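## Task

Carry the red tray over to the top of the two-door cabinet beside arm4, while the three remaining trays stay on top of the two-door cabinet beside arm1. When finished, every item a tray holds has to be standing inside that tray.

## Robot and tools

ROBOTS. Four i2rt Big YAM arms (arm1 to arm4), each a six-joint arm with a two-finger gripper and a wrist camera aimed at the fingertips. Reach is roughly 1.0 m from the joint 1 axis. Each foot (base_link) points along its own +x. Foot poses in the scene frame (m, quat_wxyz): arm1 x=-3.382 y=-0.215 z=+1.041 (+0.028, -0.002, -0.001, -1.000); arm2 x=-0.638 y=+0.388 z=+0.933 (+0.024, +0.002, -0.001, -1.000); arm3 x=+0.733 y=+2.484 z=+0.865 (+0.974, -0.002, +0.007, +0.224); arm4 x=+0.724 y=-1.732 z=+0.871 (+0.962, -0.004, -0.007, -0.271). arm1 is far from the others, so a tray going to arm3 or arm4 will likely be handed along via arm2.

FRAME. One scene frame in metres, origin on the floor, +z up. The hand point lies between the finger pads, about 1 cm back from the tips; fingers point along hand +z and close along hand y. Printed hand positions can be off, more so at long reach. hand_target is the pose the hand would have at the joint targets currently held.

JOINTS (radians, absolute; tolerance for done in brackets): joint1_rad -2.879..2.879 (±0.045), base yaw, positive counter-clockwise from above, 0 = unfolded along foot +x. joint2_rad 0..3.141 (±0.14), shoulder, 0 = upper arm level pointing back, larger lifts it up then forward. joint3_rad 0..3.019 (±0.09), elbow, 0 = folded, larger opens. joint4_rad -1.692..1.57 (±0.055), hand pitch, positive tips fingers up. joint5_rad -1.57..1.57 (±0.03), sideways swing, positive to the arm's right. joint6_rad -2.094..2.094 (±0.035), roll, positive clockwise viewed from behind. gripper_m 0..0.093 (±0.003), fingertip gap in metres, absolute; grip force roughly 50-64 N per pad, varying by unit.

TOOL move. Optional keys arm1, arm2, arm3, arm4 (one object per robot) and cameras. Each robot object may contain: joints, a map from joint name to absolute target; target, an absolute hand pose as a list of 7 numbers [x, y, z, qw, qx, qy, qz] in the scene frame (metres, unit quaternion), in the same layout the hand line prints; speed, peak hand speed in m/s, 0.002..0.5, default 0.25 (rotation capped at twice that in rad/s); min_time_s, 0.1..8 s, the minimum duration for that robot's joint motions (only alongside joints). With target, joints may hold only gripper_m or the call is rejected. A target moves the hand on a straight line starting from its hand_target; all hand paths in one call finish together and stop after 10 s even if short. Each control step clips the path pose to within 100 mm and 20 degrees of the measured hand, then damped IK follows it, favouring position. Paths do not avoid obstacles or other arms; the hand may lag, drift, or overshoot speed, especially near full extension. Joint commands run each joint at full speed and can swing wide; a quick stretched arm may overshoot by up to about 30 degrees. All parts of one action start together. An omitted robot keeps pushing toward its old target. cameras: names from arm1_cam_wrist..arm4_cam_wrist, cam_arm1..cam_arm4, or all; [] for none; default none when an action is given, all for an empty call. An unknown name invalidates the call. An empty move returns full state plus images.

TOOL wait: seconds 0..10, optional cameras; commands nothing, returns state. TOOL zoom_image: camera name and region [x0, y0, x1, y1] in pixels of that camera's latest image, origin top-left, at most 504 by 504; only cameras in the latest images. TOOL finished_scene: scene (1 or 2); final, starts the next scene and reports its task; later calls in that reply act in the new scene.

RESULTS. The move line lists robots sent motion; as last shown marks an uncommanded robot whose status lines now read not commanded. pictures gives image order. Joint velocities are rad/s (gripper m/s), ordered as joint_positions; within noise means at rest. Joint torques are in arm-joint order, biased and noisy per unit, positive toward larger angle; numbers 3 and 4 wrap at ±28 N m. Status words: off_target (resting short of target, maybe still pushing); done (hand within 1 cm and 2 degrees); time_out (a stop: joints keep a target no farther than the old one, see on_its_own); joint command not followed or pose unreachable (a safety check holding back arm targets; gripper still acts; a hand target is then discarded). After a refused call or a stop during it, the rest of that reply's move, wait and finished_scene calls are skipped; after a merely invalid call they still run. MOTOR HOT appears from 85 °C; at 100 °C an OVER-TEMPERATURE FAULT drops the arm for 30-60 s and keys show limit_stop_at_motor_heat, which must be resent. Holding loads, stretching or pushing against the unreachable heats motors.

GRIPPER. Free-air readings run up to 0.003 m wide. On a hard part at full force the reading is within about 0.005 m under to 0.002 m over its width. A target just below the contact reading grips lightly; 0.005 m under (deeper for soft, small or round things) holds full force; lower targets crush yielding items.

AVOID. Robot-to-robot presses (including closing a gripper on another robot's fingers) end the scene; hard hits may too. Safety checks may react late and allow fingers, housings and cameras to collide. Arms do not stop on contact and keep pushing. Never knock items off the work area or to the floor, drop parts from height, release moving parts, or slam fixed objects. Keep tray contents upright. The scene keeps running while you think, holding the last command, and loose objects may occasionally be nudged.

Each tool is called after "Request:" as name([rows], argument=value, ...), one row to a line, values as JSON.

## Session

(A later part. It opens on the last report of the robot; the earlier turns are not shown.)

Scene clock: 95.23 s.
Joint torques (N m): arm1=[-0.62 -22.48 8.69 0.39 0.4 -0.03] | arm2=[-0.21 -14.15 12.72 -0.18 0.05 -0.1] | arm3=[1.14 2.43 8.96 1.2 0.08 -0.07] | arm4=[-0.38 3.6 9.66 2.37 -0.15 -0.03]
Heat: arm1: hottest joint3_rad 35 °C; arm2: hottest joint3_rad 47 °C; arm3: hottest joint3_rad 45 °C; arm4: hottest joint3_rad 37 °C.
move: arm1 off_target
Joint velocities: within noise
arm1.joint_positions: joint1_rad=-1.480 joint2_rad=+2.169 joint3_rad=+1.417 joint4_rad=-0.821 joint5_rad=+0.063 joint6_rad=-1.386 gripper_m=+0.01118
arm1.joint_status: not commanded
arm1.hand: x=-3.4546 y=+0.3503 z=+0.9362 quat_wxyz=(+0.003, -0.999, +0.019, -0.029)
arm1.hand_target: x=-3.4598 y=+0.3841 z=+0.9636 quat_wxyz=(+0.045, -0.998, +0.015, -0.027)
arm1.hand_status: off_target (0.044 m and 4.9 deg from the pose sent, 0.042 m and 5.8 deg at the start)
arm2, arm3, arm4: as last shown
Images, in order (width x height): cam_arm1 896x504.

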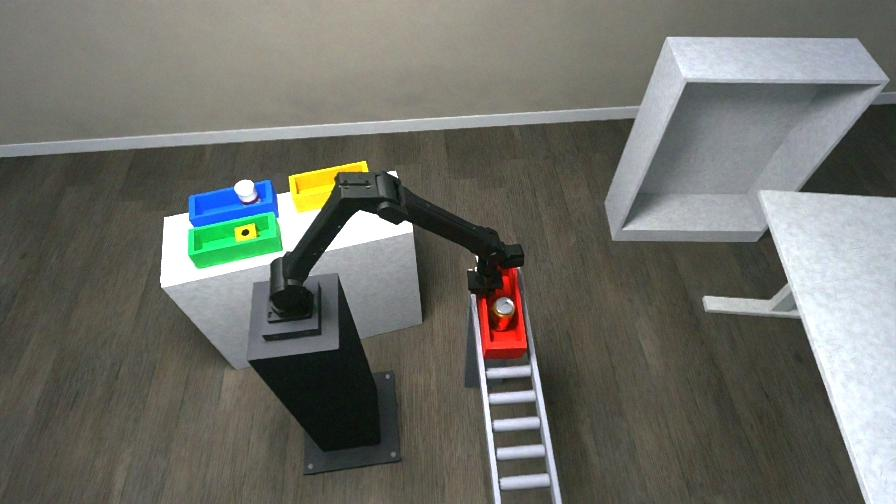

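Request:
move(arm1={"target":[-3.46,0.386,0.935,-0.04,0.998,-0.018,0.02],"speed":0.06})

Request:
move(arm1={"target":[-3.46,0.384,0.905,-0.035,0.998,-0.02,0.0],"speed":0.06}, cameras=["cam_arm1"])

Request:
zoom_image(camera="cam_arm1", region=[430, 230, 570, 370])

Scene clock: 98.60 s.
Joint torques (N m): arm1=[-0.79 -19.25 8.36 0.94 -0.17 -0.01] | arm2=[-0.21 -14.04 12.68 -0.14 0.04 -0.1] | arm3=[1.03 2.49 8.95 1.13 0.08 -0.05] | arm4=[-1.08 3.72 9.51 2.39 -0.13 -0.08]
Heat: arm1: hottest joint3_rad 35 °C; arm2: hottest joint3_rad 48 °C; arm3: hottest joint3_rad 45 °C; arm4: hottest joint3_rad 37 °C.
move: arm1 off_target
Joint velocities: within noise
arm1.joint_positions: joint1_rad=-1.480 joint2_rad=+2.182 joint3_rad=+1.425 joint4_rad=-0.795 joint5_rad=+0.060 joint6_rad=-1.385 gripper_m=+0.01118
arm1.joint_status: not commanded
arm1.hand: x=-3.4563 y=+0.3579 z=+0.9317 quat_wxyz=(+0.013, -0.999, +0.020, -0.026)
arm1.hand_target: x=-3.4597 y=+0.3848 z=+0.9362 quat_wxyz=(+0.040, -0.999, +0.018, -0.020)
arm1.hand_status: off_target (0.029 m and 3.1 deg from the pose sent, 0.036 m and 4.4 deg at the start)
arm2, arm3, arm4: as last shown
pictures: none

Scene clock: 99.63 s.
Joint torques (N m): arm1=[-1.61 -15.62 7.83 2.52 -0.89 -0.11] | arm2=[-0.5 -14.39 12.7 -0.18 0.05 -0.1] | arm3=[0.97 2.43 8.95 1.21 0.08 -0.05] | arm4=[-0.67 3.96 9.55 2.37 -0.17 -0.06]
Heat: arm1: hottest joint3_rad 35 °C; arm2: hottest joint3_rad 48 °C; arm3: hottest joint3_rad 45 °C; arm4: hottest joint3_rad 37 °C.
move: arm1 off_target
Joint velocities: within noise
arm1.joint_positions: joint1_rad=-1.486 joint2_rad=+2.189 joint3_rad=+1.425 joint4_rad=-0.778 joint5_rad=+0.034 joint6_rad=-1.380 gripper_m=+0.01118
arm1.joint_status: not commanded
arm1.hand: x=-3.4578 y=+0.3602 z=+0.9277 quat_wxyz=(+0.016, -0.999, +0.025, -0.012)
arm1.hand_target: x=-3.4595 y=+0.3816 z=+0.9065 quat_wxyz=(+0.035, -0.999, +0.020, +0.000)
arm1.hand_status: off_target (0.033 m and 2.6 deg from the pose sent, 0.038 m and 3.9 deg at the start)
arm2, arm3, arm4: as last shown
Images, in order (width x height): cam_arm1 896x504.

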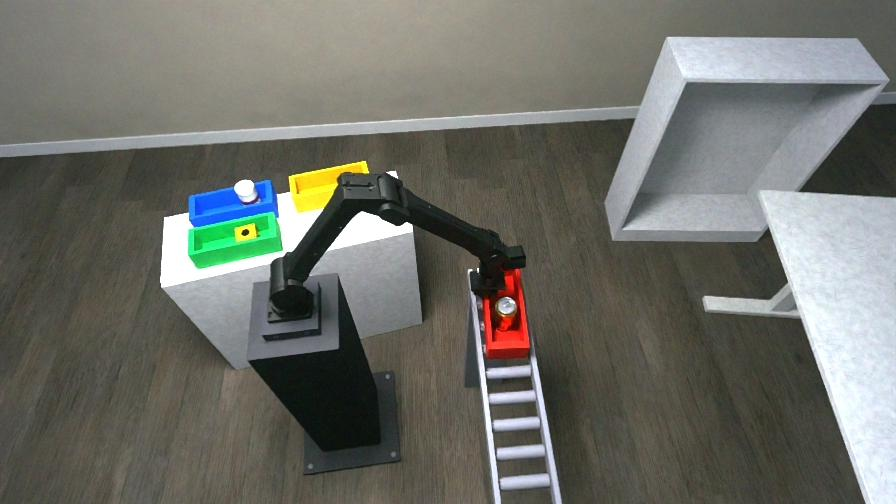

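Scaled by 3.600 from the camera's image (finer frame: 1280x720).

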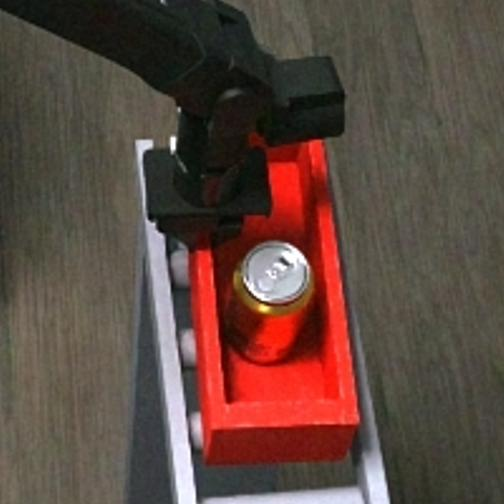

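Request:
move(arm1={"target":[-3.46,0.372,0.965,-0.04,0.998,-0.02,0.012],"speed":0.06})

Request:
move(arm1={"target":[-3.46,0.368,0.932,-0.035,0.998,-0.02,0.005],"speed":0.06}, cameras=["cam_arm1"])

Request:
zoom_image(camera="cam_arm1", region=[430, 230, 570, 370])

Scene clock: 103.73 s.
Joint torques (N m): arm1=[-0.56 -25.58 5.03 -0.35 0.08 0] | arm2=[-0.26 -14.21 12.72 -0.2 0.04 -0.11] | arm3=[1.14 2.61 8.98 1.17 0.07 -0.05] | arm4=[-0.91 3.66 9.46 2.22 -0.14 -0.09]
Heat: arm1: hottest joint3_rad 35 °C; arm2: hottest joint3_rad 48 °C; arm3: hottest joint3_rad 46 °C; arm4: hottest joint3_rad 37 °C.
move: arm1 off_target
Joint velocities: within noise
arm1.joint_positions: joint1_rad=-1.486 joint2_rad=+2.178 joint3_rad=+1.425 joint4_rad=-0.791 joint5_rad=+0.038 joint6_rad=-1.384 gripper_m=+0.01118
arm1.joint_status: not commanded
arm1.hand: x=-3.4570 y=+0.3598 z=+0.9338 quat_wxyz=(+0.016, -0.999, +0.023, -0.014)
arm1.hand_target: x=-3.4599 y=+0.3716 z=+0.9644 quat_wxyz=(+0.040, -0.999, +0.020, -0.012)
arm1.hand_status: off_target (0.034 m and 2.8 deg from the pose sent, 0.039 m and 2.8 deg at the start)
arm2, arm3, arm4: as last shown
pictures: none

Scene clock: 104.77 s.
Joint torques (N m): arm1=[-0.97 -20.84 5.08 0.88 -0.53 -0.09] | arm2=[-0.5 -13.98 12.71 -0.25 0.05 -0.11] | arm3=[1.2 2.78 8.91 1.24 0.07 -0.04] | arm4=[-0.62 3.66 9.5 2.19 -0.13 -0.04]
Heat: arm1: hottest joint3_rad 35 °C; arm2: hottest joint3_rad 48 °C; arm3: hottest joint3_rad 46 °C; arm4: hottest joint3_rad 37 °C.
move: arm1 done
Joint velocities: within noise
arm1.joint_positions: joint1_rad=-1.486 joint2_rad=+2.178 joint3_rad=+1.412 joint4_rad=-0.763 joint5_rad=+0.036 joint6_rad=-1.378 gripper_m=+0.01118
arm1.joint_status: not commanded
arm1.hand: x=-3.4574 y=+0.3597 z=+0.9302 quat_wxyz=(+0.023, -0.999, +0.026, -0.012)
arm1.hand_target: x=-3.4600 y=+0.3678 z=+0.9322 quat_wxyz=(+0.035, -0.999, +0.020, -0.005)
arm1.hand_status: done (0.009 m and 1.8 deg from the pose sent, 0.009 m and 2.5 deg at the start)
arm2, arm3, arm4: as last shown
Images, in order (width x height): cam_arm1 896x504.

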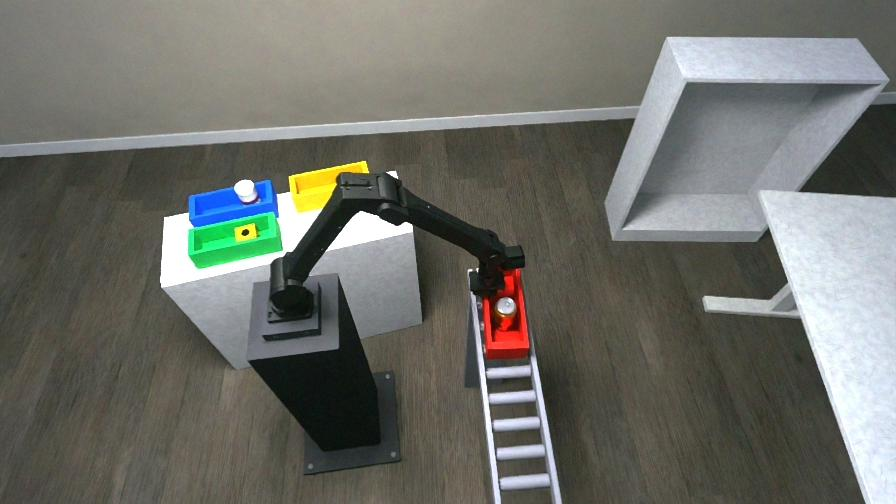

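Scaled by 3.600 from the camera's image (finer frame: 1280x720).

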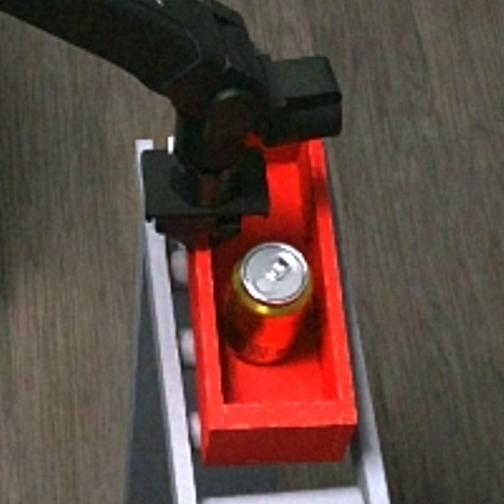

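Request:
move(arm1={"target":[-3.46,0.354,0.97,-0.04,0.998,-0.02,0.012],"speed":0.06})

Request:
move(arm1={"target":[-3.46,0.354,0.93,-0.035,0.998,-0.022,0.005],"speed":0.06}, cameras=["cam_arm1"])

Request:
zoom_image(camera="cam_arm1", region=[430, 230, 570, 370])

Scene clock: 109.37 s.
Joint torques (N m): arm1=[-0.32 -25.41 4.81 -0.61 0.18 0.22] | arm2=[-0.32 -14.15 12.7 -0.24 0.06 -0.1] | arm3=[1.2 2.37 8.95 1.18 0.06 -0.05] | arm4=[-0.56 3.66 9.51 2.35 -0.12 -0.05]
Heat: arm1: hottest joint3_rad 35 °C; arm2: hottest joint3_rad 48 °C; arm3: hottest joint3_rad 46 °C; arm4: hottest joint3_rad 37 °C.
move: arm1 off_target
Joint velocities: within noise
arm1.joint_positions: joint1_rad=-1.486 joint2_rad=+2.142 joint3_rad=+1.363 joint4_rad=-0.762 joint5_rad=+0.035 joint6_rad=-1.401 gripper_m=+0.01118
arm1.joint_status: not commanded
arm1.hand: x=-3.4552 y=+0.3430 z=+0.9358 quat_wxyz=(+0.016, -1.000, +0.015, -0.013)
arm1.hand_target: x=-3.4599 y=+0.3537 z=+0.9690 quat_wxyz=(+0.040, -0.999, +0.020, -0.012)
arm1.hand_status: off_target (0.036 m and 2.8 deg from the pose sent, 0.040 m and 2.1 deg at the start)
arm2: as last shown
arm3.joint_positions: joint1_rad=-0.423 joint2_rad=+0.637 joint3_rad=+1.333 joint4_rad=-1.526 joint5_rad=+0.222 joint6_rad=+0.654 gripper_m=+0.09396
arm3.joint_status: not commanded
arm3.hand: x=+0.9557 y=+2.4547 z=+1.3375 quat_wxyz=(-0.369, -0.322, -0.872, -0.018)
arm3.hand_target: x=+0.9552 y=+2.4547 z=+1.3501 quat_wxyz=(-0.382, -0.321, -0.866, -0.024)
arm3.hand_status: not commanded
arm4.joint_positions: joint1_rad=+0.000 joint2_rad=+0.635 joint3_rad=+1.447 joint4_rad=-1.142 joint5_rad=-0.231 joint6_rad=-0.553 gripper_m=+0.09396
arm4.joint_status: not commanded
arm4.hand: x=+0.9513 y=-1.8219 z=+1.4824 quat_wxyz=(-0.545, +0.070, -0.804, +0.228)
arm4.hand_target: x=+0.9479 y=-1.8198 z=+1.4928 quat_wxyz=(-0.552, +0.072, -0.797, +0.234)
arm4.hand_status: not commanded
pictures: none

Scene clock: 110.53 s.
Joint torques (N m): arm1=[-0.85 -19.96 5.03 0.85 -0.42 0.09] | arm2=[-0.15 -14.15 12.72 -0.21 0.04 -0.11] | arm3=[1.2 2.61 8.99 1.14 0.07 -0.06] | arm4=[-0.5 3.55 9.63 2.3 -0.13 0.01]
Heat: arm1: hottest joint3_rad 35 °C; arm2: hottest joint3_rad 48 °C; arm3: hottest joint3_rad 46 °C; arm4: hottest joint3_rad 37 °C.
move: arm1 done
Joint velocities: within noise
arm1.joint_positions: joint1_rad=-1.486 joint2_rad=+2.152 joint3_rad=+1.360 joint4_rad=-0.731 joint5_rad=+0.033 joint6_rad=-1.387 gripper_m=+0.01118
arm1.joint_status: not commanded
arm1.hand: x=-3.4560 y=+0.3468 z=+0.9300 quat_wxyz=(+0.025, -0.999, +0.022, -0.011)
arm1.hand_target: x=-3.4599 y=+0.3540 z=+0.9303 quat_wxyz=(+0.035, -0.999, +0.022, -0.005)
arm1.hand_status: done (0.008 m and 1.3 deg from the pose sent, 0.013 m and 2.5 deg at the start)
arm2.joint_positions: joint1_rad=-0.001 joint2_rad=+1.687 joint3_rad=+1.484 joint4_rad=-1.393 joint5_rad=+0.001 joint6_rad=+0.055 gripper_m=+0.05008
arm2.joint_status: not commanded
arm2.hand: x=-1.1389 y=+0.3650 z=+1.1049 quat_wxyz=(+0.000, -1.000, +0.003, -0.014)
arm2.hand_target: x=-1.1495 y=+0.3701 z=+1.1200 quat_wxyz=(+0.000, -1.000, +0.000, +0.000)
arm2.hand_status: not commanded
arm3, arm4: as last shown
Images, in order (width x height): cam_arm1 896x504.

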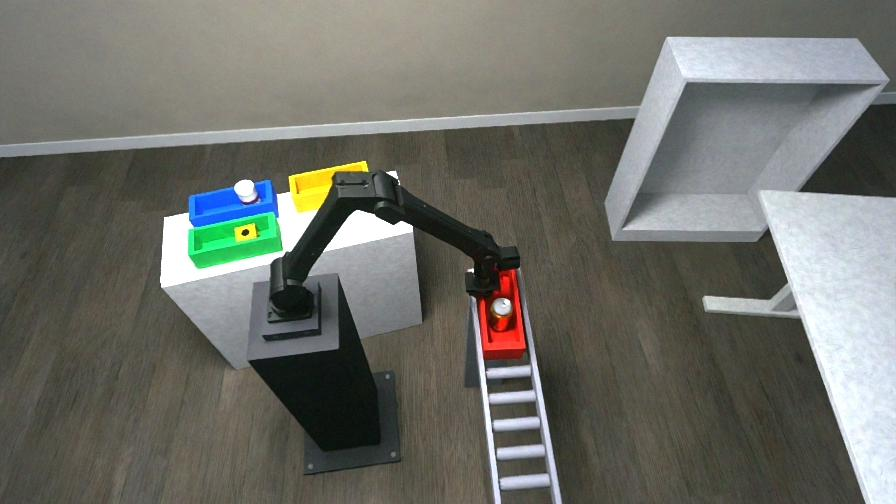

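Scaled by 3.600 from the camera's image (finer frame: 1280x720).

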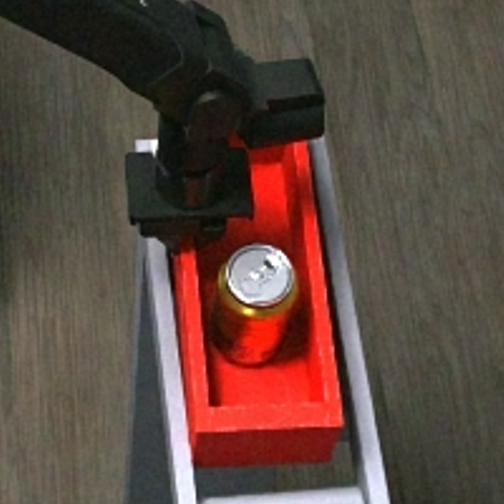

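Request:
move(arm1={"target":[-3.46,0.362,0.895,-0.025,0.999,-0.02,0.0],"speed":0.06}, cameras=["cam_arm1"])

Request:
zoom_image(camera="cam_arm1", region=[430, 230, 570, 370])

Scene clock: 116.23 s.
Joint torques (N m): arm1=[-1.08 -13.68 7.73 1.77 -0.78 -0.04] | arm2=[-0.26 -14.21 12.71 -0.21 0.06 -0.1] | arm3=[1.32 2.55 8.98 1.16 0.08 -0.06] | arm4=[-0.32 3.78 9.37 2.37 -0.15 -0.02]
Heat: arm1: hottest joint3_rad 34 °C; arm2: hottest joint3_rad 48 °C; arm3: hottest joint3_rad 46 °C; arm4: hottest joint3_rad 37 °C.
move: arm1 off_target
Joint velocities: within noise
arm1.joint_positions: joint1_rad=-1.486 joint2_rad=+2.160 joint3_rad=+1.361 joint4_rad=-0.729 joint5_rad=+0.028 joint6_rad=-1.386 gripper_m=+0.01118
arm1.joint_status: not commanded
arm1.hand: x=-3.4569 y=+0.3459 z=+0.9258 quat_wxyz=(+0.022, -0.999, +0.023, -0.008)
arm1.hand_target: x=-3.4595 y=+0.3592 z=+0.8964 quat_wxyz=(+0.025, -0.999, +0.020, +0.000)
arm1.hand_status: off_target (0.035 m and 1.0 deg from the pose sent, 0.038 m and 1.2 deg at the start)
arm2, arm3, arm4: as last shown
Images, in order (width x height): cam_arm1 896x504.

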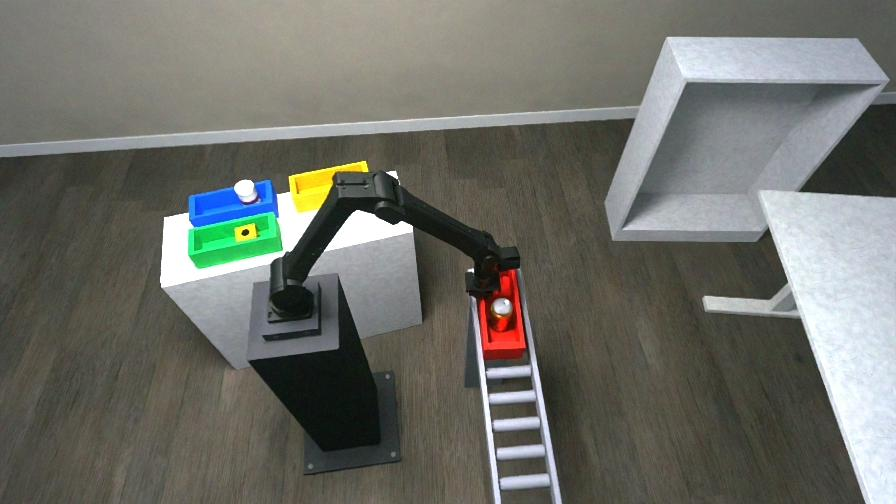

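Scaled by 3.600 from the camera's image (finer frame: 1280x720).

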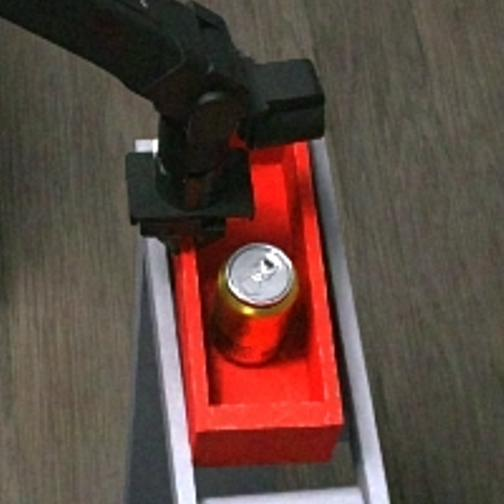

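Request:
move(arm1={"target":[-3.46,0.362,0.885,-0.01,0.999,-0.02,-0.01],"speed":0.06})

Request:
move(arm1={"joints":{"gripper_m":0.024}})

Request:
move(arm1={"target":[-3.46,0.36,1.05,0,1,-0.02,0],"speed":0.15}, cameras=["cam_arm1","arm1_cam_wrist"])

Request:
zoom_image(camera="cam_arm1", region=[430, 230, 610, 410])

Scene clock: 120.07 s.
Joint torques (N m): arm1=[-1.26 -12.51 7.71 1.55 -0.77 -0.12] | arm2=[-0.09 -14.1 12.74 -0.17 0.04 -0.1] | arm3=[1.03 2.55 8.98 1.16 0.08 -0.06] | arm4=[-1.32 3.84 9.61 2.32 -0.12 -0.04]
Heat: arm1: hottest joint3_rad 34 °C; arm2: hottest joint3_rad 48 °C; arm3: hottest joint3_rad 46 °C; arm4: hottest joint3_rad 37 °C.
move: arm1 off_target
Joint velocities: within noise
arm1.joint_positions: joint1_rad=-1.491 joint2_rad=+2.172 joint3_rad=+1.385 joint4_rad=-0.745 joint5_rad=+0.002 joint6_rad=-1.383 gripper_m=+0.01118
arm1.joint_status: not commanded
arm1.hand: x=-3.4594 y=+0.3509 z=+0.9255 quat_wxyz=(+0.018, -1.000, +0.026, +0.004)
arm1.hand_target: x=-3.4595 y=+0.3583 z=+0.8870 quat_wxyz=(+0.010, -1.000, +0.020, +0.010)
arm1.hand_status: off_target (0.042 m and 1.3 deg from the pose sent, 0.044 m and 2.5 deg at the start)
arm2, arm3, arm4: as last shown
pictures: none

Scene clock: 120.63 s.
Joint torques (N m): arm1=[-1.2 -15.56 6.13 0.92 1.13 0.06] | arm2=[-0.32 -13.92 12.7 -0.16 0.05 -0.1] | arm3=[1.14 2.43 8.94 1.17 0.08 -0.05] | arm4=[-1.08 3.43 9.59 2.32 -0.13 -0.04]
Heat: arm1: hottest joint3_rad 34 °C; arm2: hottest joint3_rad 48 °C; arm3: hottest joint3_rad 46 °C; arm4: hottest joint3_rad 37 °C.
move: arm1 done
Joint velocities: within noise
arm1.joint_positions: joint1_rad=-1.493 joint2_rad=+2.205 joint3_rad=+1.405 joint4_rad=-0.731 joint5_rad=-0.040 joint6_rad=-1.400 gripper_m=+0.02390
arm1.joint_status: all done
arm1.hand: x=-3.4663 y=+0.3561 z=+0.9136 quat_wxyz=(+0.016, -0.999, +0.018, +0.025)
arm1.hand_target: x=-3.4594 y=+0.3582 z=+0.8870 quat_wxyz=(+0.010, -1.000, +0.020, +0.010)
arm1.hand_status: not commanded
arm2, arm3, arm4: as last shown
pictures: none

Scene clock: 122.47 s.
Joint torques (N m): arm1=[-0.62 -20.6 8.2 -0.36 0.01 0.1] | arm2=[-0.21 -14.1 12.77 -0.16 0.04 -0.11] | arm3=[1.08 2.49 8.94 1.17 0.08 -0.06] | arm4=[-0.44 3.6 9.57 2.06 -0.15 -0.07]
Heat: arm1: hottest joint3_rad 34 °C; arm2: hottest joint3_rad 48 °C; arm3: hottest joint3_rad 46 °C; arm4: hottest joint3_rad 37 °C.
move: arm1 off_target
Joint velocities: within noise
arm1.joint_positions: joint1_rad=-1.493 joint2_rad=+2.018 joint3_rad=+1.468 joint4_rad=-1.054 joint5_rad=+0.002 joint6_rad=-1.400 gripper_m=+0.02390
arm1.joint_status: not commanded
arm1.hand: x=-3.4569 y=+0.3447 z=+1.0350 quat_wxyz=(-0.017, -1.000, +0.018, -0.001)
arm1.hand_target: x=-3.4599 y=+0.3595 z=+1.0503 quat_wxyz=(+0.000, -1.000, +0.020, +0.000)
arm1.hand_status: off_target (0.022 m and 2.0 deg from the pose sent, 0.136 m and 3.4 deg at the start)
arm2, arm3, arm4: as last shown
pictures: arm1_cam_wrist, cam_arm1
Images, in order (width x height): arm1_cam_wrist 896x504, cam_arm1 896x504.

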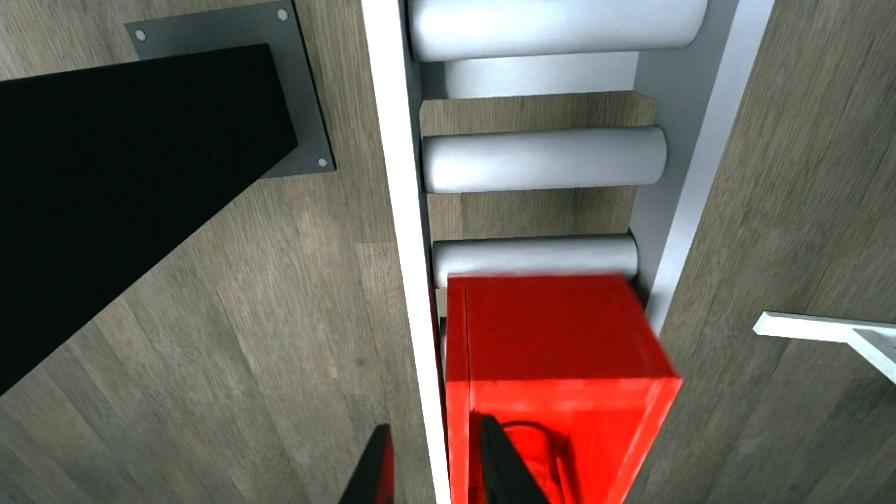

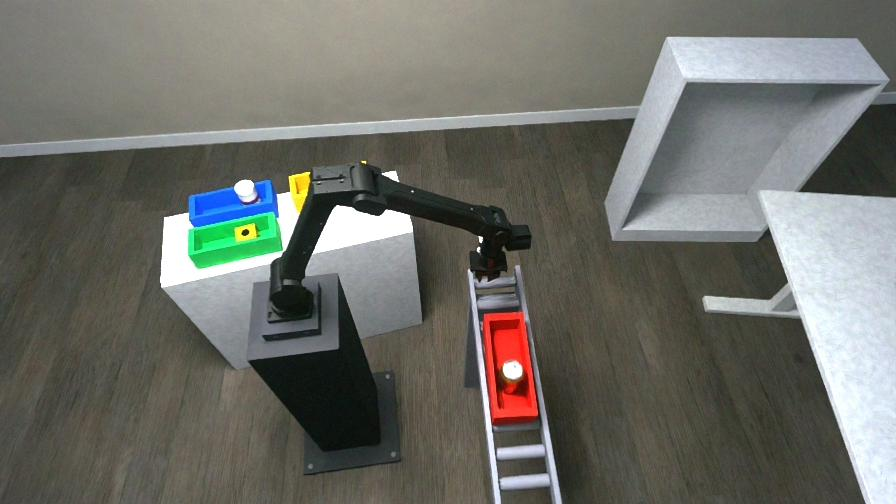

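Scaled by 2.800 from the camera's image (finer frame: 1280x720).

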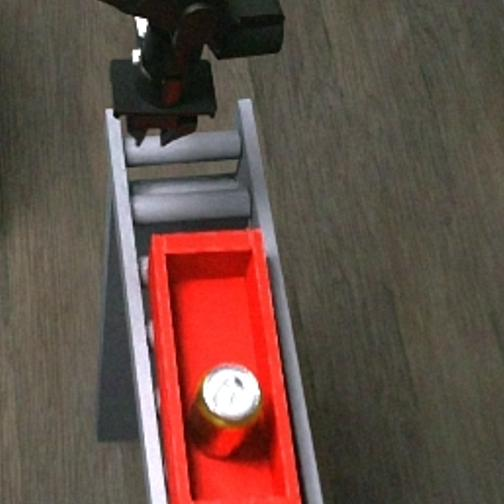

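It's rolling.

Request:
move(arm1={"target":[-3.45,0.3,1.2,0,1,-0.02,0],"speed":0.3}, cameras=["cam_arm1","cam_arm2","arm2_cam_wrist"])

Scene clock: 126.43 s.
Joint torques (N m): arm1=[-1.03 -16.26 8.4 -0.39 0 0.1] | arm2=[-0.09 -14.21 12.77 -0.25 0.05 -0.1] | arm3=[1.26 2.73 8.96 1.17 0.07 -0.06] | arm4=[-1.14 3.78 9.66 2.4 -0.15 -0.05]
Heat: arm1: hottest joint3_rad 34 °C; arm2: hottest joint3_rad 48 °C; arm3: hottest joint3_rad 46 °C; arm4: hottest joint3_rad 37 °C.
move: arm1 done
Joint velocities: within noise
arm1.joint_positions: joint1_rad=-1.493 joint2_rad=+1.709 joint3_rad=+1.468 joint4_rad=-1.333 joint5_rad=+0.002 joint6_rad=-1.400 gripper_m=+0.02390
arm1.joint_status: not commanded
arm1.hand: x=-3.4491 y=+0.2927 z=+1.1969 quat_wxyz=(-0.002, -1.000, +0.018, +0.001)
arm1.hand_target: x=-3.4500 y=+0.2999 z=+1.2000 quat_wxyz=(+0.000, -1.000, +0.020, +0.000)
arm1.hand_status: done (0.008 m and 0.4 deg from the pose sent, 0.171 m and 2.0 deg at the start)
arm2, arm3, arm4: as last shown
pictures: arm2_cam_wrist, cam_arm1, cam_arm2
Images, in order (width x height): arm2_cam_wrist 896x504, cam_arm1 896x504, cam_arm2 896x504.

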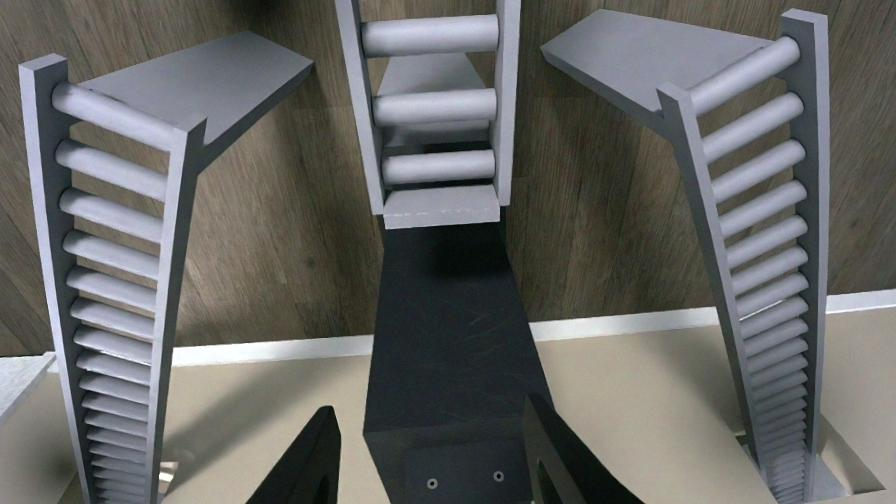

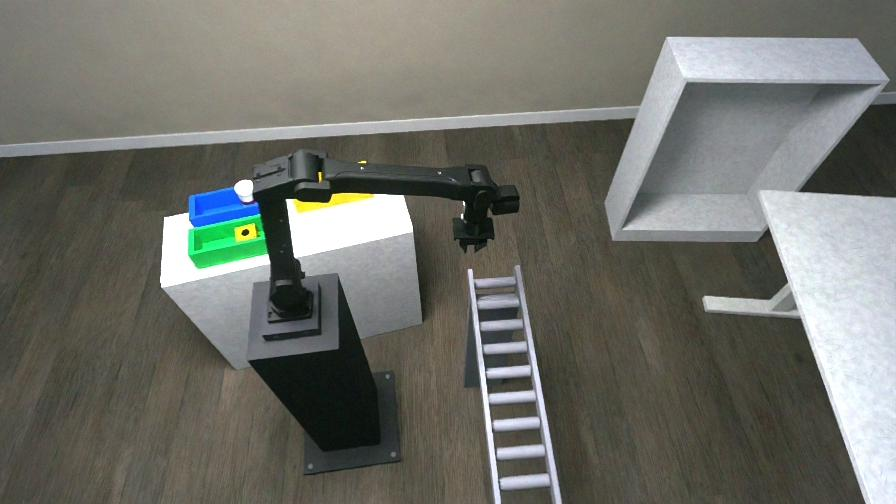

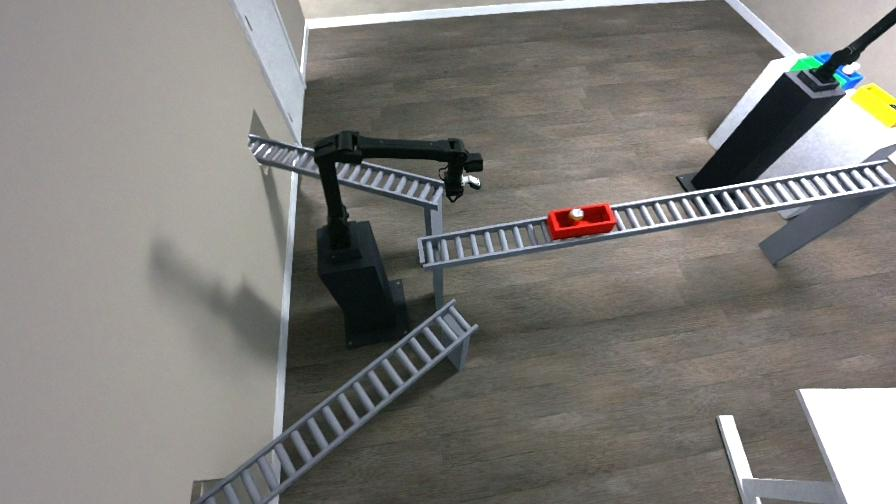

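Request:
move(arm2={"target":[-1.23,0.315,1.0,0,1,0,0],"joints":{"gripper_m":0.036}}, cameras=["cam_arm2","arm2_cam_wrist"])

Scene clock: 132.93 s.
Joint torques (N m): arm1=[-0.85 -15.62 8.44 -0.44 0 0.09] | arm2=[0.73 -17.44 11.85 0.53 0 0.19] | arm3=[1.03 2.43 9.01 1.17 0.08 -0.05] | arm4=[-0.79 3.49 9.62 2.32 -0.12 -0.05]
Heat: arm1: hottest joint3_rad 35 °C; arm2: hottest joint3_rad 49 °C; arm3: hottest joint3_rad 46 °C; arm4: hottest joint3_rad 37 °C.
move: arm2 off_target
Joint velocities: within noise
arm1, arm3, arm4: as last shown
arm2.joint_positions: joint1_rad=+0.074 joint2_rad=+1.980 joint3_rad=+1.594 joint4_rad=-1.223 joint5_rad=+0.001 joint6_rad=+0.108 gripper_m=+0.03608
arm2.joint_status: all done
arm2.hand: x=-1.2130 y=+0.3177 z=+0.9902 quat_wxyz=(+0.001, -1.000, -0.008, -0.020)
arm2.hand_target: x=-1.2293 y=+0.3151 z=+1.0004 quat_wxyz=(+0.000, -1.000, +0.000, +0.000)
arm2.hand_status: off_target (0.020 m and 2.5 deg from the pose sent, 0.148 m and 1.7 deg at the start)
pictures: arm2_cam_wrist, cam_arm2
Images, in order (width x height): arm2_cam_wrist 896x504, cam_arm2 896x504.

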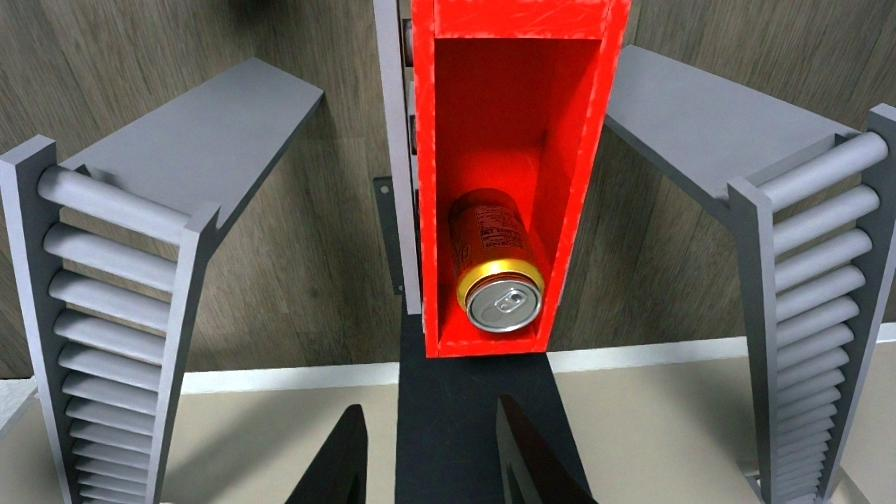

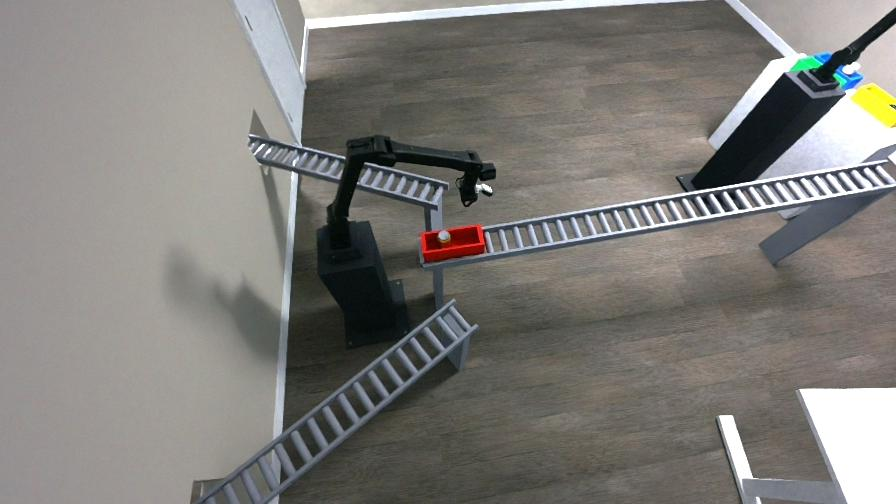

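Request:
move(arm2={"target":[-1.205,0.311,0.83,0,1,0,0]}, cameras=["arm2_cam_wrist"])

Scene clock: 139.50 s.
Joint torques (N m): arm1=[-0.73 -15.91 8.46 -0.4 0.01 0.1] | arm2=[1.44 -17.44 7.39 0.79 0.02 0.18] | arm3=[1.26 2.37 8.95 1.17 0.07 -0.06] | arm4=[-1.38 3.31 9.4 2.25 -0.1 -0.03]
Heat: arm1: hottest joint3_rad 35 °C; arm2: hottest joint3_rad 48 °C; arm3: hottest joint3_rad 46 °C; arm4: hottest joint3_rad 37 °C.
move: arm2 done
Joint velocities: within noise
arm1: as last shown
arm2.joint_positions: joint1_rad=+0.078 joint2_rad=+2.163 joint3_rad=+1.414 joint4_rad=-0.836 joint5_rad=+0.001 joint6_rad=+0.120 gripper_m=+0.03608
arm2.joint_status: not commanded
arm2.hand: x=-1.1992 y=+0.3170 z=+0.8298 quat_wxyz=(+0.000, -1.000, -0.003, -0.008)
arm2.hand_target: x=-1.2049 y=+0.3109 z=+0.8301 quat_wxyz=(+0.000, -1.000, +0.000, +0.000)
arm2.hand_status: done (0.008 m and 1.0 deg from the pose sent, 0.160 m and 2.5 deg at the start)
arm3.joint_positions: joint1_rad=-0.423 joint2_rad=+0.637 joint3_rad=+1.333 joint4_rad=-1.526 joint5_rad=+0.222 joint6_rad=+0.654 gripper_m=+0.09396
arm3.joint_status: not commanded
arm3.hand: x=+0.9557 y=+2.4547 z=+1.3375 quat_wxyz=(-0.369, -0.322, -0.872, -0.018)
arm3.hand_target: x=+0.9552 y=+2.4547 z=+1.3501 quat_wxyz=(-0.382, -0.321, -0.866, -0.024)
arm3.hand_status: not commanded
arm4.joint_positions: joint1_rad=+0.000 joint2_rad=+0.635 joint3_rad=+1.447 joint4_rad=-1.142 joint5_rad=-0.231 joint6_rad=-0.553 gripper_m=+0.09396
arm4.joint_status: not commanded
arm4.hand: x=+0.9513 y=-1.8219 z=+1.4824 quat_wxyz=(-0.545, +0.070, -0.804, +0.228)
arm4.hand_target: x=+0.9479 y=-1.8198 z=+1.4928 quat_wxyz=(-0.552, +0.072, -0.797, +0.234)
arm4.hand_status: not commanded
Images, in order (width x height): arm2_cam_wrist 896x504.

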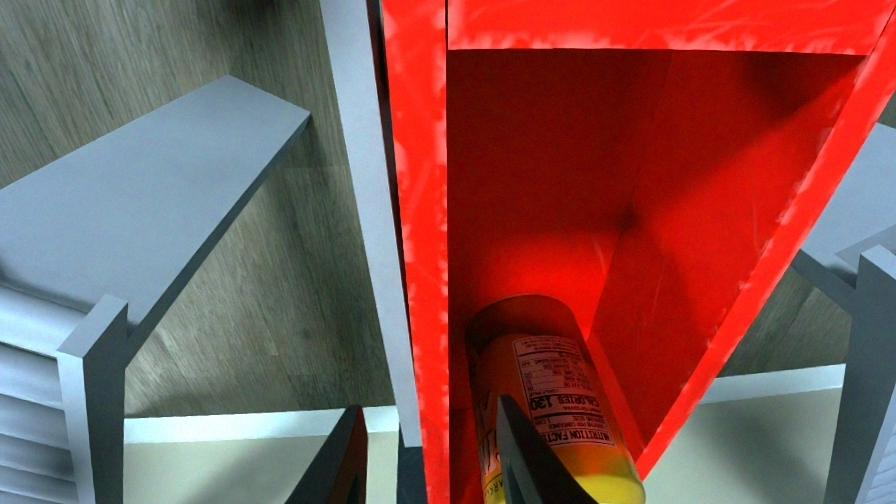

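Request:
move(arm2={"target":[-1.205,0.311,0.745,0,1,0,0],"speed":0.12}, cameras=["arm2_cam_wrist"])

Request:
move(arm2={"joints":{"gripper_m":0.002}})

Request:
move(arm2={"target":[-1.195,0.315,0.81,0,1,0,0.02],"speed":0.06}, cameras=["arm2_cam_wrist","cam_arm2"])

Request:
zoom_image(camera="cam_arm2", region=[340, 120, 560, 280])

Scene clock: 145.40 s.
Joint torques (N m): arm1=[-0.79 -15.79 8.49 -0.42 0.02 0.08] | arm2=[1.2 -16.62 7.45 0.64 -0.01 0.17] | arm3=[1.14 2.49 8.98 1.21 0.07 -0.06] | arm4=[-0.38 4.01 9.61 2.33 -0.14 -0.03]
Heat: arm1: hottest joint3_rad 35 °C; arm2: hottest joint3_rad 46 °C; arm3: hottest joint3_rad 46 °C; arm4: hottest joint3_rad 38 °C.
move: arm2 off_target
Joint velocities: within noise
arm1, arm3, arm4: as last shown
arm2.joint_positions: joint1_rad=+0.078 joint2_rad=+2.304 joint3_rad=+1.417 joint4_rad=-0.686 joint5_rad=+0.002 joint6_rad=+0.120 gripper_m=+0.03608
arm2.joint_status: not commanded
arm2.hand: x=-1.1995 y=+0.3168 z=+0.7532 quat_wxyz=(+0.000, -1.000, -0.003, -0.002)
arm2.hand_target: x=-1.2048 y=+0.3110 z=+0.7453 quat_wxyz=(+0.000, -1.000, +0.000, +0.000)
arm2.hand_status: off_target (0.011 m and 0.5 deg from the pose sent, 0.085 m and 1.0 deg at the start)
Images, in order (width x height): arm2_cam_wrist 896x504.

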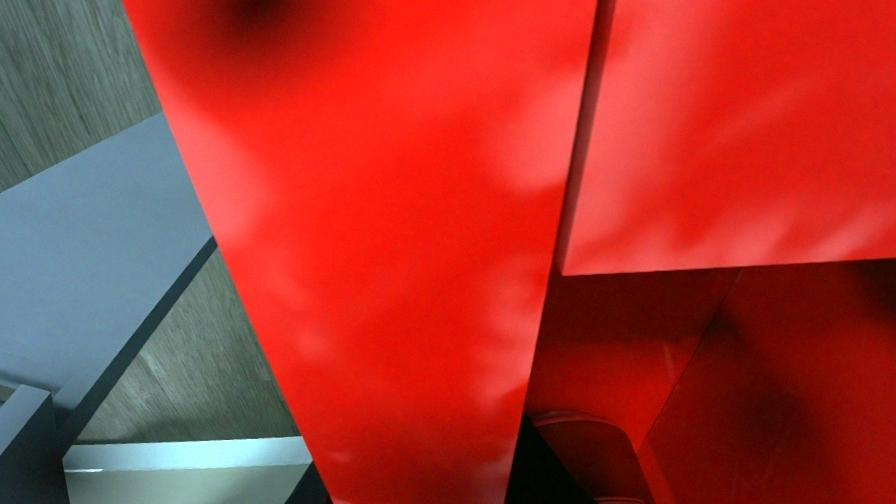

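Scene clock: 145.93 s.
Joint torques (N m): arm1=[-0.85 -15.79 8.43 -0.39 0.02 0.09] | arm2=[1.14 -16.67 7.46 0.58 -0.01 0.18] | arm3=[1.2 2.49 8.99 1.16 0.08 -0.05] | arm4=[-1.55 3.6 9.58 2.48 -0.11 -0.04]
Heat: arm1: hottest joint3_rad 35 °C; arm2: hottest joint3_rad 46 °C; arm3: hottest joint3_rad 46 °C; arm4: hottest joint3_rad 38 °C.
move: arm2 off_target
Joint velocities: within noise
arm1, arm3, arm4: as last shown
arm2.joint_positions: joint1_rad=+0.078 joint2_rad=+2.304 joint3_rad=+1.417 joint4_rad=-0.686 joint5_rad=+0.002 joint6_rad=+0.121 gripper_m=+0.01239
arm2.joint_status: gripper_m off_target (ended at +0.01241, target +0.00200)
arm2.hand: x=-1.1995 y=+0.3165 z=+0.7532 quat_wxyz=(+0.000, -1.000, -0.003, -0.002)
arm2.hand_target: x=-1.2048 y=+0.3109 z=+0.7453 quat_wxyz=(+0.000, -1.000, +0.000, +0.000)
arm2.hand_status: not commanded
pictures: none

Scene clock: 147.57 s.
Joint torques (N m): arm1=[-0.91 -15.79 8.43 -0.35 0.01 0.09] | arm2=[0.56 -20.78 6.32 -1.44 0.08 0.18] | arm3=[1.08 2.37 8.9 1.17 0.09 -0.05] | arm4=[-1.08 3.37 9.44 2.5 -0.11 -0.04]
Heat: arm1: hottest joint3_rad 35 °C; arm2: hottest joint3_rad 46 °C; arm3: hottest joint3_rad 46 °C; arm4: hottest joint3_rad 38 °C.
move: arm2 off_target
Joint velocities: within noise
arm1, arm3, arm4: as last shown
arm2.joint_positions: joint1_rad=+0.078 joint2_rad=+2.238 joint3_rad=+1.417 joint4_rad=-0.781 joint5_rad=-0.005 joint6_rad=+0.113 gripper_m=+0.01239
arm2.joint_status: not commanded
arm2.hand: x=-1.1951 y=+0.3160 z=+0.7897 quat_wxyz=(-0.002, -1.000, -0.007, -0.017)
arm2.hand_target: x=-1.1951 y=+0.3150 z=+0.8095 quat_wxyz=(+0.000, -1.000, +0.000, -0.020)
arm2.hand_status: off_target (0.020 m and 0.9 deg from the pose sent, 0.057 m and 2.0 deg at the start)
Images, in order (width x height): arm2_cam_wrist 896x504, cam_arm2 896x504.

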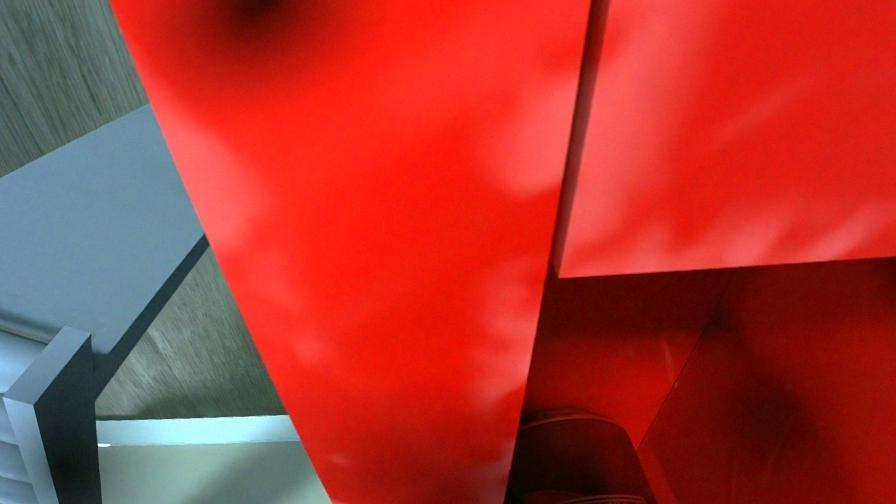

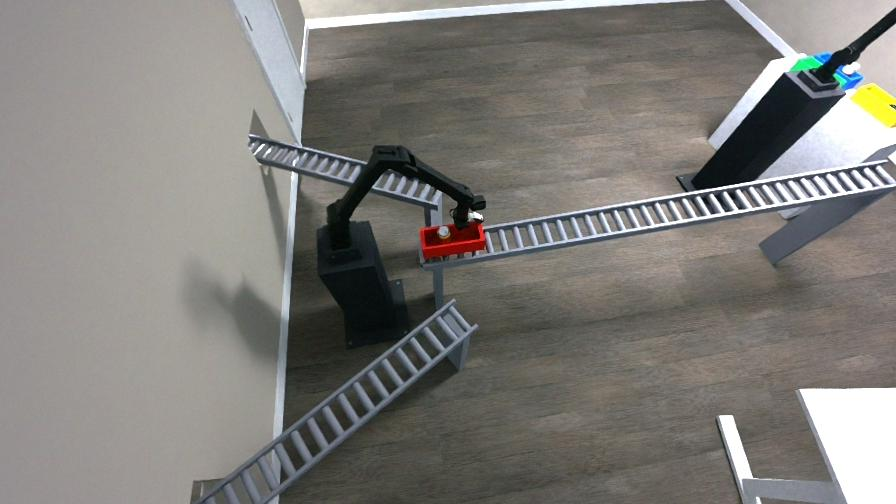

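Scaled by 2.291 from the camera's image (finer frame: 1280x720).

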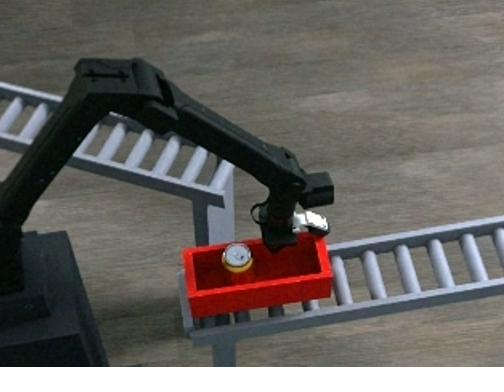

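Request:
move(arm2={"target":[-1.19,0.30,1.0,0,1,0,0.02],"speed":0.12})

Request:
move(arm2={"target":[-1.075,-0.066,1.0,0,0.961,-0.276,0.02],"speed":0.15}, cameras=["arm2_cam_wrist","cam_arm2"])

Request:
zoom_image(camera="cam_arm2", region=[300, 100, 500, 260])

Scene clock: 158.50 s.
Joint torques (N m): arm1=[-0.91 -15.68 8.35 -0.36 0.02 0.1] | arm2=[1.44 -18.96 12.59 -0.87 0.1 0.21] | arm3=[1.08 2.55 8.95 1.18 0.07 -0.03] | arm4=[-0.15 4.13 9.78 2.22 -0.14 -0.04]
Heat: arm1: hottest joint3_rad 35 °C; arm2: hottest joint3_rad 45 °C; arm3: hottest joint3_rad 47 °C; arm4: hottest joint3_rad 38 °C.
move: arm2 off_target
Joint velocities: within noise
arm1, arm3, arm4: as last shown
arm2.joint_positions: joint1_rad=+0.099 joint2_rad=+1.947 joint3_rad=+1.468 joint4_rad=-1.183 joint5_rad=-0.008 joint6_rad=+0.137 gripper_m=+0.01239
arm2.joint_status: not commanded
arm2.hand: x=-1.1725 y=+0.3075 z=+0.9657 quat_wxyz=(+0.001, -0.999, -0.005, -0.047)
arm2.hand_target: x=-1.1886 y=+0.3002 z=+0.9999 quat_wxyz=(-0.001, -1.000, +0.000, -0.020)
arm2.hand_status: off_target (0.039 m and 3.2 deg from the pose sent, 0.211 m and 0.9 deg at the start)
pictures: none

Scene clock: 161.90 s.
Joint torques (N m): arm1=[-0.73 -15.62 8.4 -0.4 0.02 0.1] | arm2=[0.32 -19.78 13.98 -0.88 -0.31 0.16] | arm3=[1.26 2.49 8.98 1.18 0.06 -0.06] | arm4=[-0.97 3.43 9.48 2.37 -0.15 -0.05]
Heat: arm1: hottest joint3_rad 35 °C; arm2: hottest joint3_rad 46 °C; arm3: hottest joint3_rad 47 °C; arm4: hottest joint3_rad 38 °C.
move: arm2 off_target
Joint velocities: within noise
arm1, arm3, arm4: as last shown
arm2.joint_positions: joint1_rad=+0.753 joint2_rad=+2.097 joint3_rad=+1.728 joint4_rad=-1.267 joint5_rad=-0.024 joint6_rad=+1.341 gripper_m=+0.01239
arm2.joint_status: not commanded
arm2.hand: x=-1.0600 y=-0.0533 z=+0.9710 quat_wxyz=(+0.022, -0.963, +0.266, -0.028)
arm2.hand_target: x=-1.0740 y=-0.0649 z=+1.0003 quat_wxyz=(-0.001, -0.961, +0.276, -0.020)
arm2.hand_status: off_target (0.035 m and 2.9 deg from the pose sent, 0.388 m and 32.8 deg at the start)
Images, in order (width x height): arm2_cam_wrist 896x504, cam_arm2 896x504.

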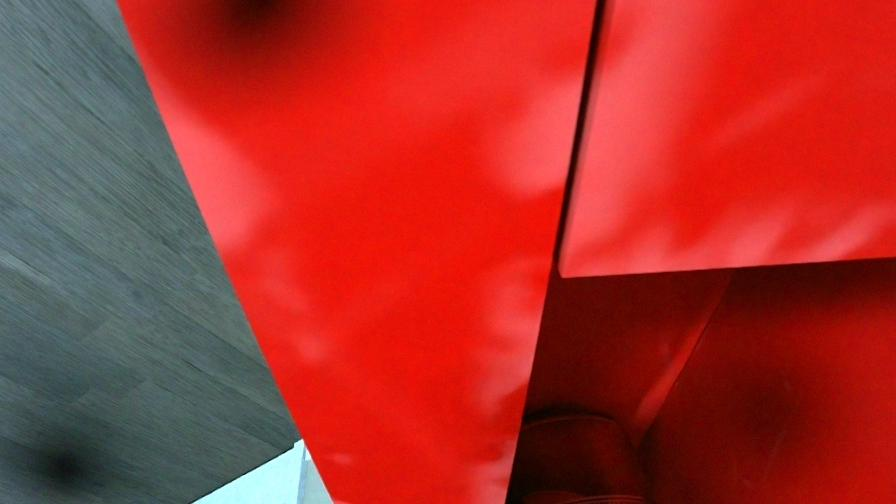

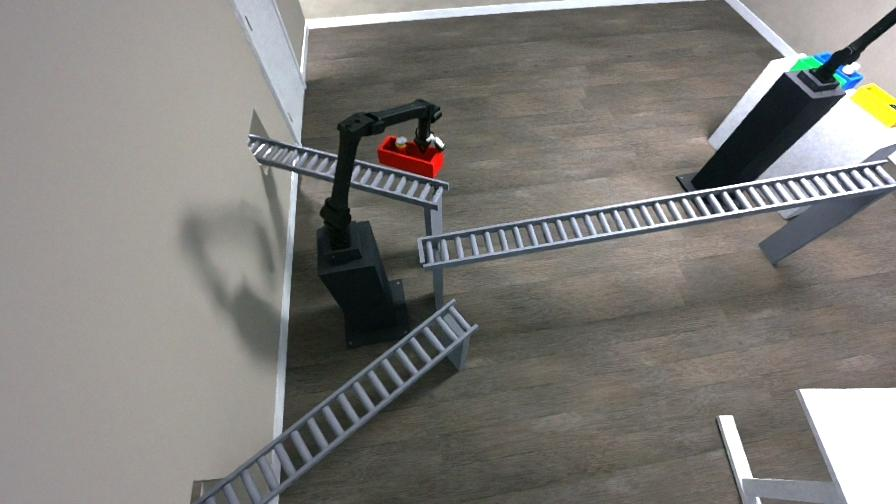

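Scaled by 2.520 from the camera's image (finer frame: 1280x720).

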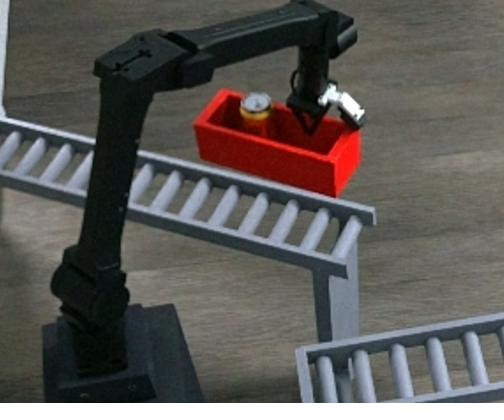

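Request:
move(arm2={"target":[-1.074,-0.065,0.875,-0.01,0.961,-0.276,0.015],"speed":0.12}, cameras=["cam_arm2"])

Request:
zoom_image(camera="cam_arm2", region=[340, 110, 480, 220])

Scene clock: 169.67 s.
Joint torques (N m): arm1=[-0.97 -15.97 8.38 -0.38 0.02 0.09] | arm2=[0.56 -21.13 8.77 0.2 -0.28 0.15] | arm3=[0.91 2.49 8.95 1.17 0.06 -0.04] | arm4=[-1.49 3.37 9.4 2.4 -0.11 -0.08]
Heat: arm1: hottest joint3_rad 36 °C; arm2: hottest joint3_rad 46 °C; arm3: hottest joint3_rad 47 °C; arm4: hottest joint3_rad 38 °C.
move: arm2 off_target
Joint velocities: within noise
arm1.joint_positions: joint1_rad=-1.493 joint2_rad=+1.709 joint3_rad=+1.468 joint4_rad=-1.333 joint5_rad=+0.002 joint6_rad=-1.400 gripper_m=+0.02390
arm1.joint_status: not commanded
arm1.hand: x=-3.4491 y=+0.2927 z=+1.1969 quat_wxyz=(-0.002, -1.000, +0.018, +0.001)
arm1.hand_target: x=-3.4500 y=+0.2999 z=+1.2000 quat_wxyz=(+0.000, -1.000, +0.020, +0.000)
arm1.hand_status: not commanded
arm2.joint_positions: joint1_rad=+0.753 joint2_rad=+2.255 joint3_rad=+1.680 joint4_rad=-1.061 joint5_rad=-0.006 joint6_rad=+1.347 gripper_m=+0.01239
arm2.joint_status: not commanded
arm2.hand: x=-1.0669 y=-0.0566 z=+0.8579 quat_wxyz=(+0.027, -0.963, +0.269, -0.020)
arm2.hand_target: x=-1.0739 y=-0.0648 z=+0.8751 quat_wxyz=(+0.010, -0.961, +0.276, -0.015)
arm2.hand_status: off_target (0.020 m and 2.2 deg from the pose sent, 0.098 m and 2.4 deg at the start)
arm3, arm4: as last shown
Images, in order (width x height): cam_arm2 896x504.

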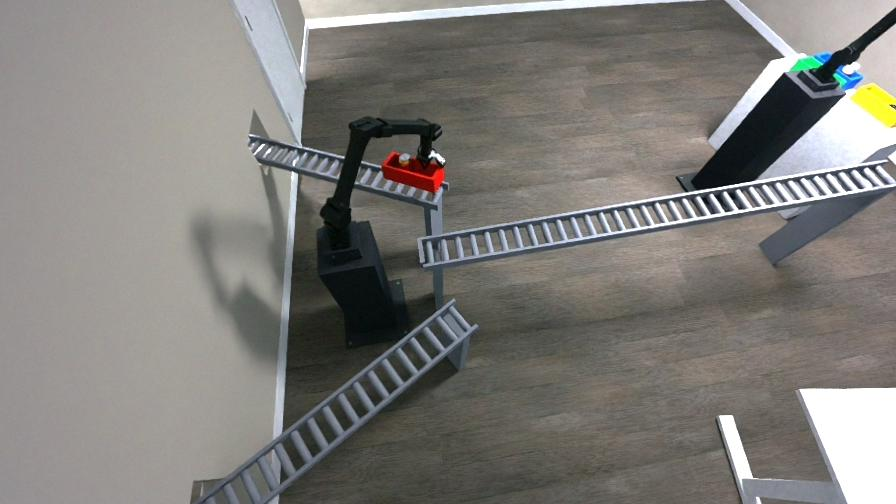

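Scaled by 3.600 from the camera's image (finer frame: 1280x720).

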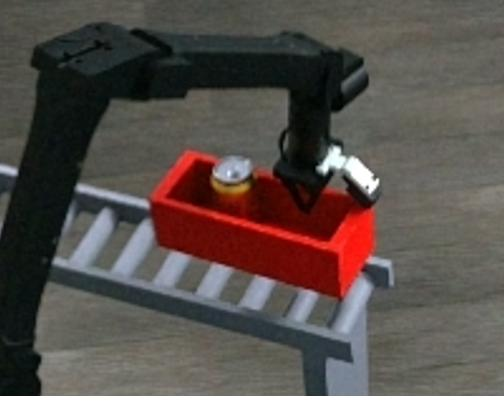

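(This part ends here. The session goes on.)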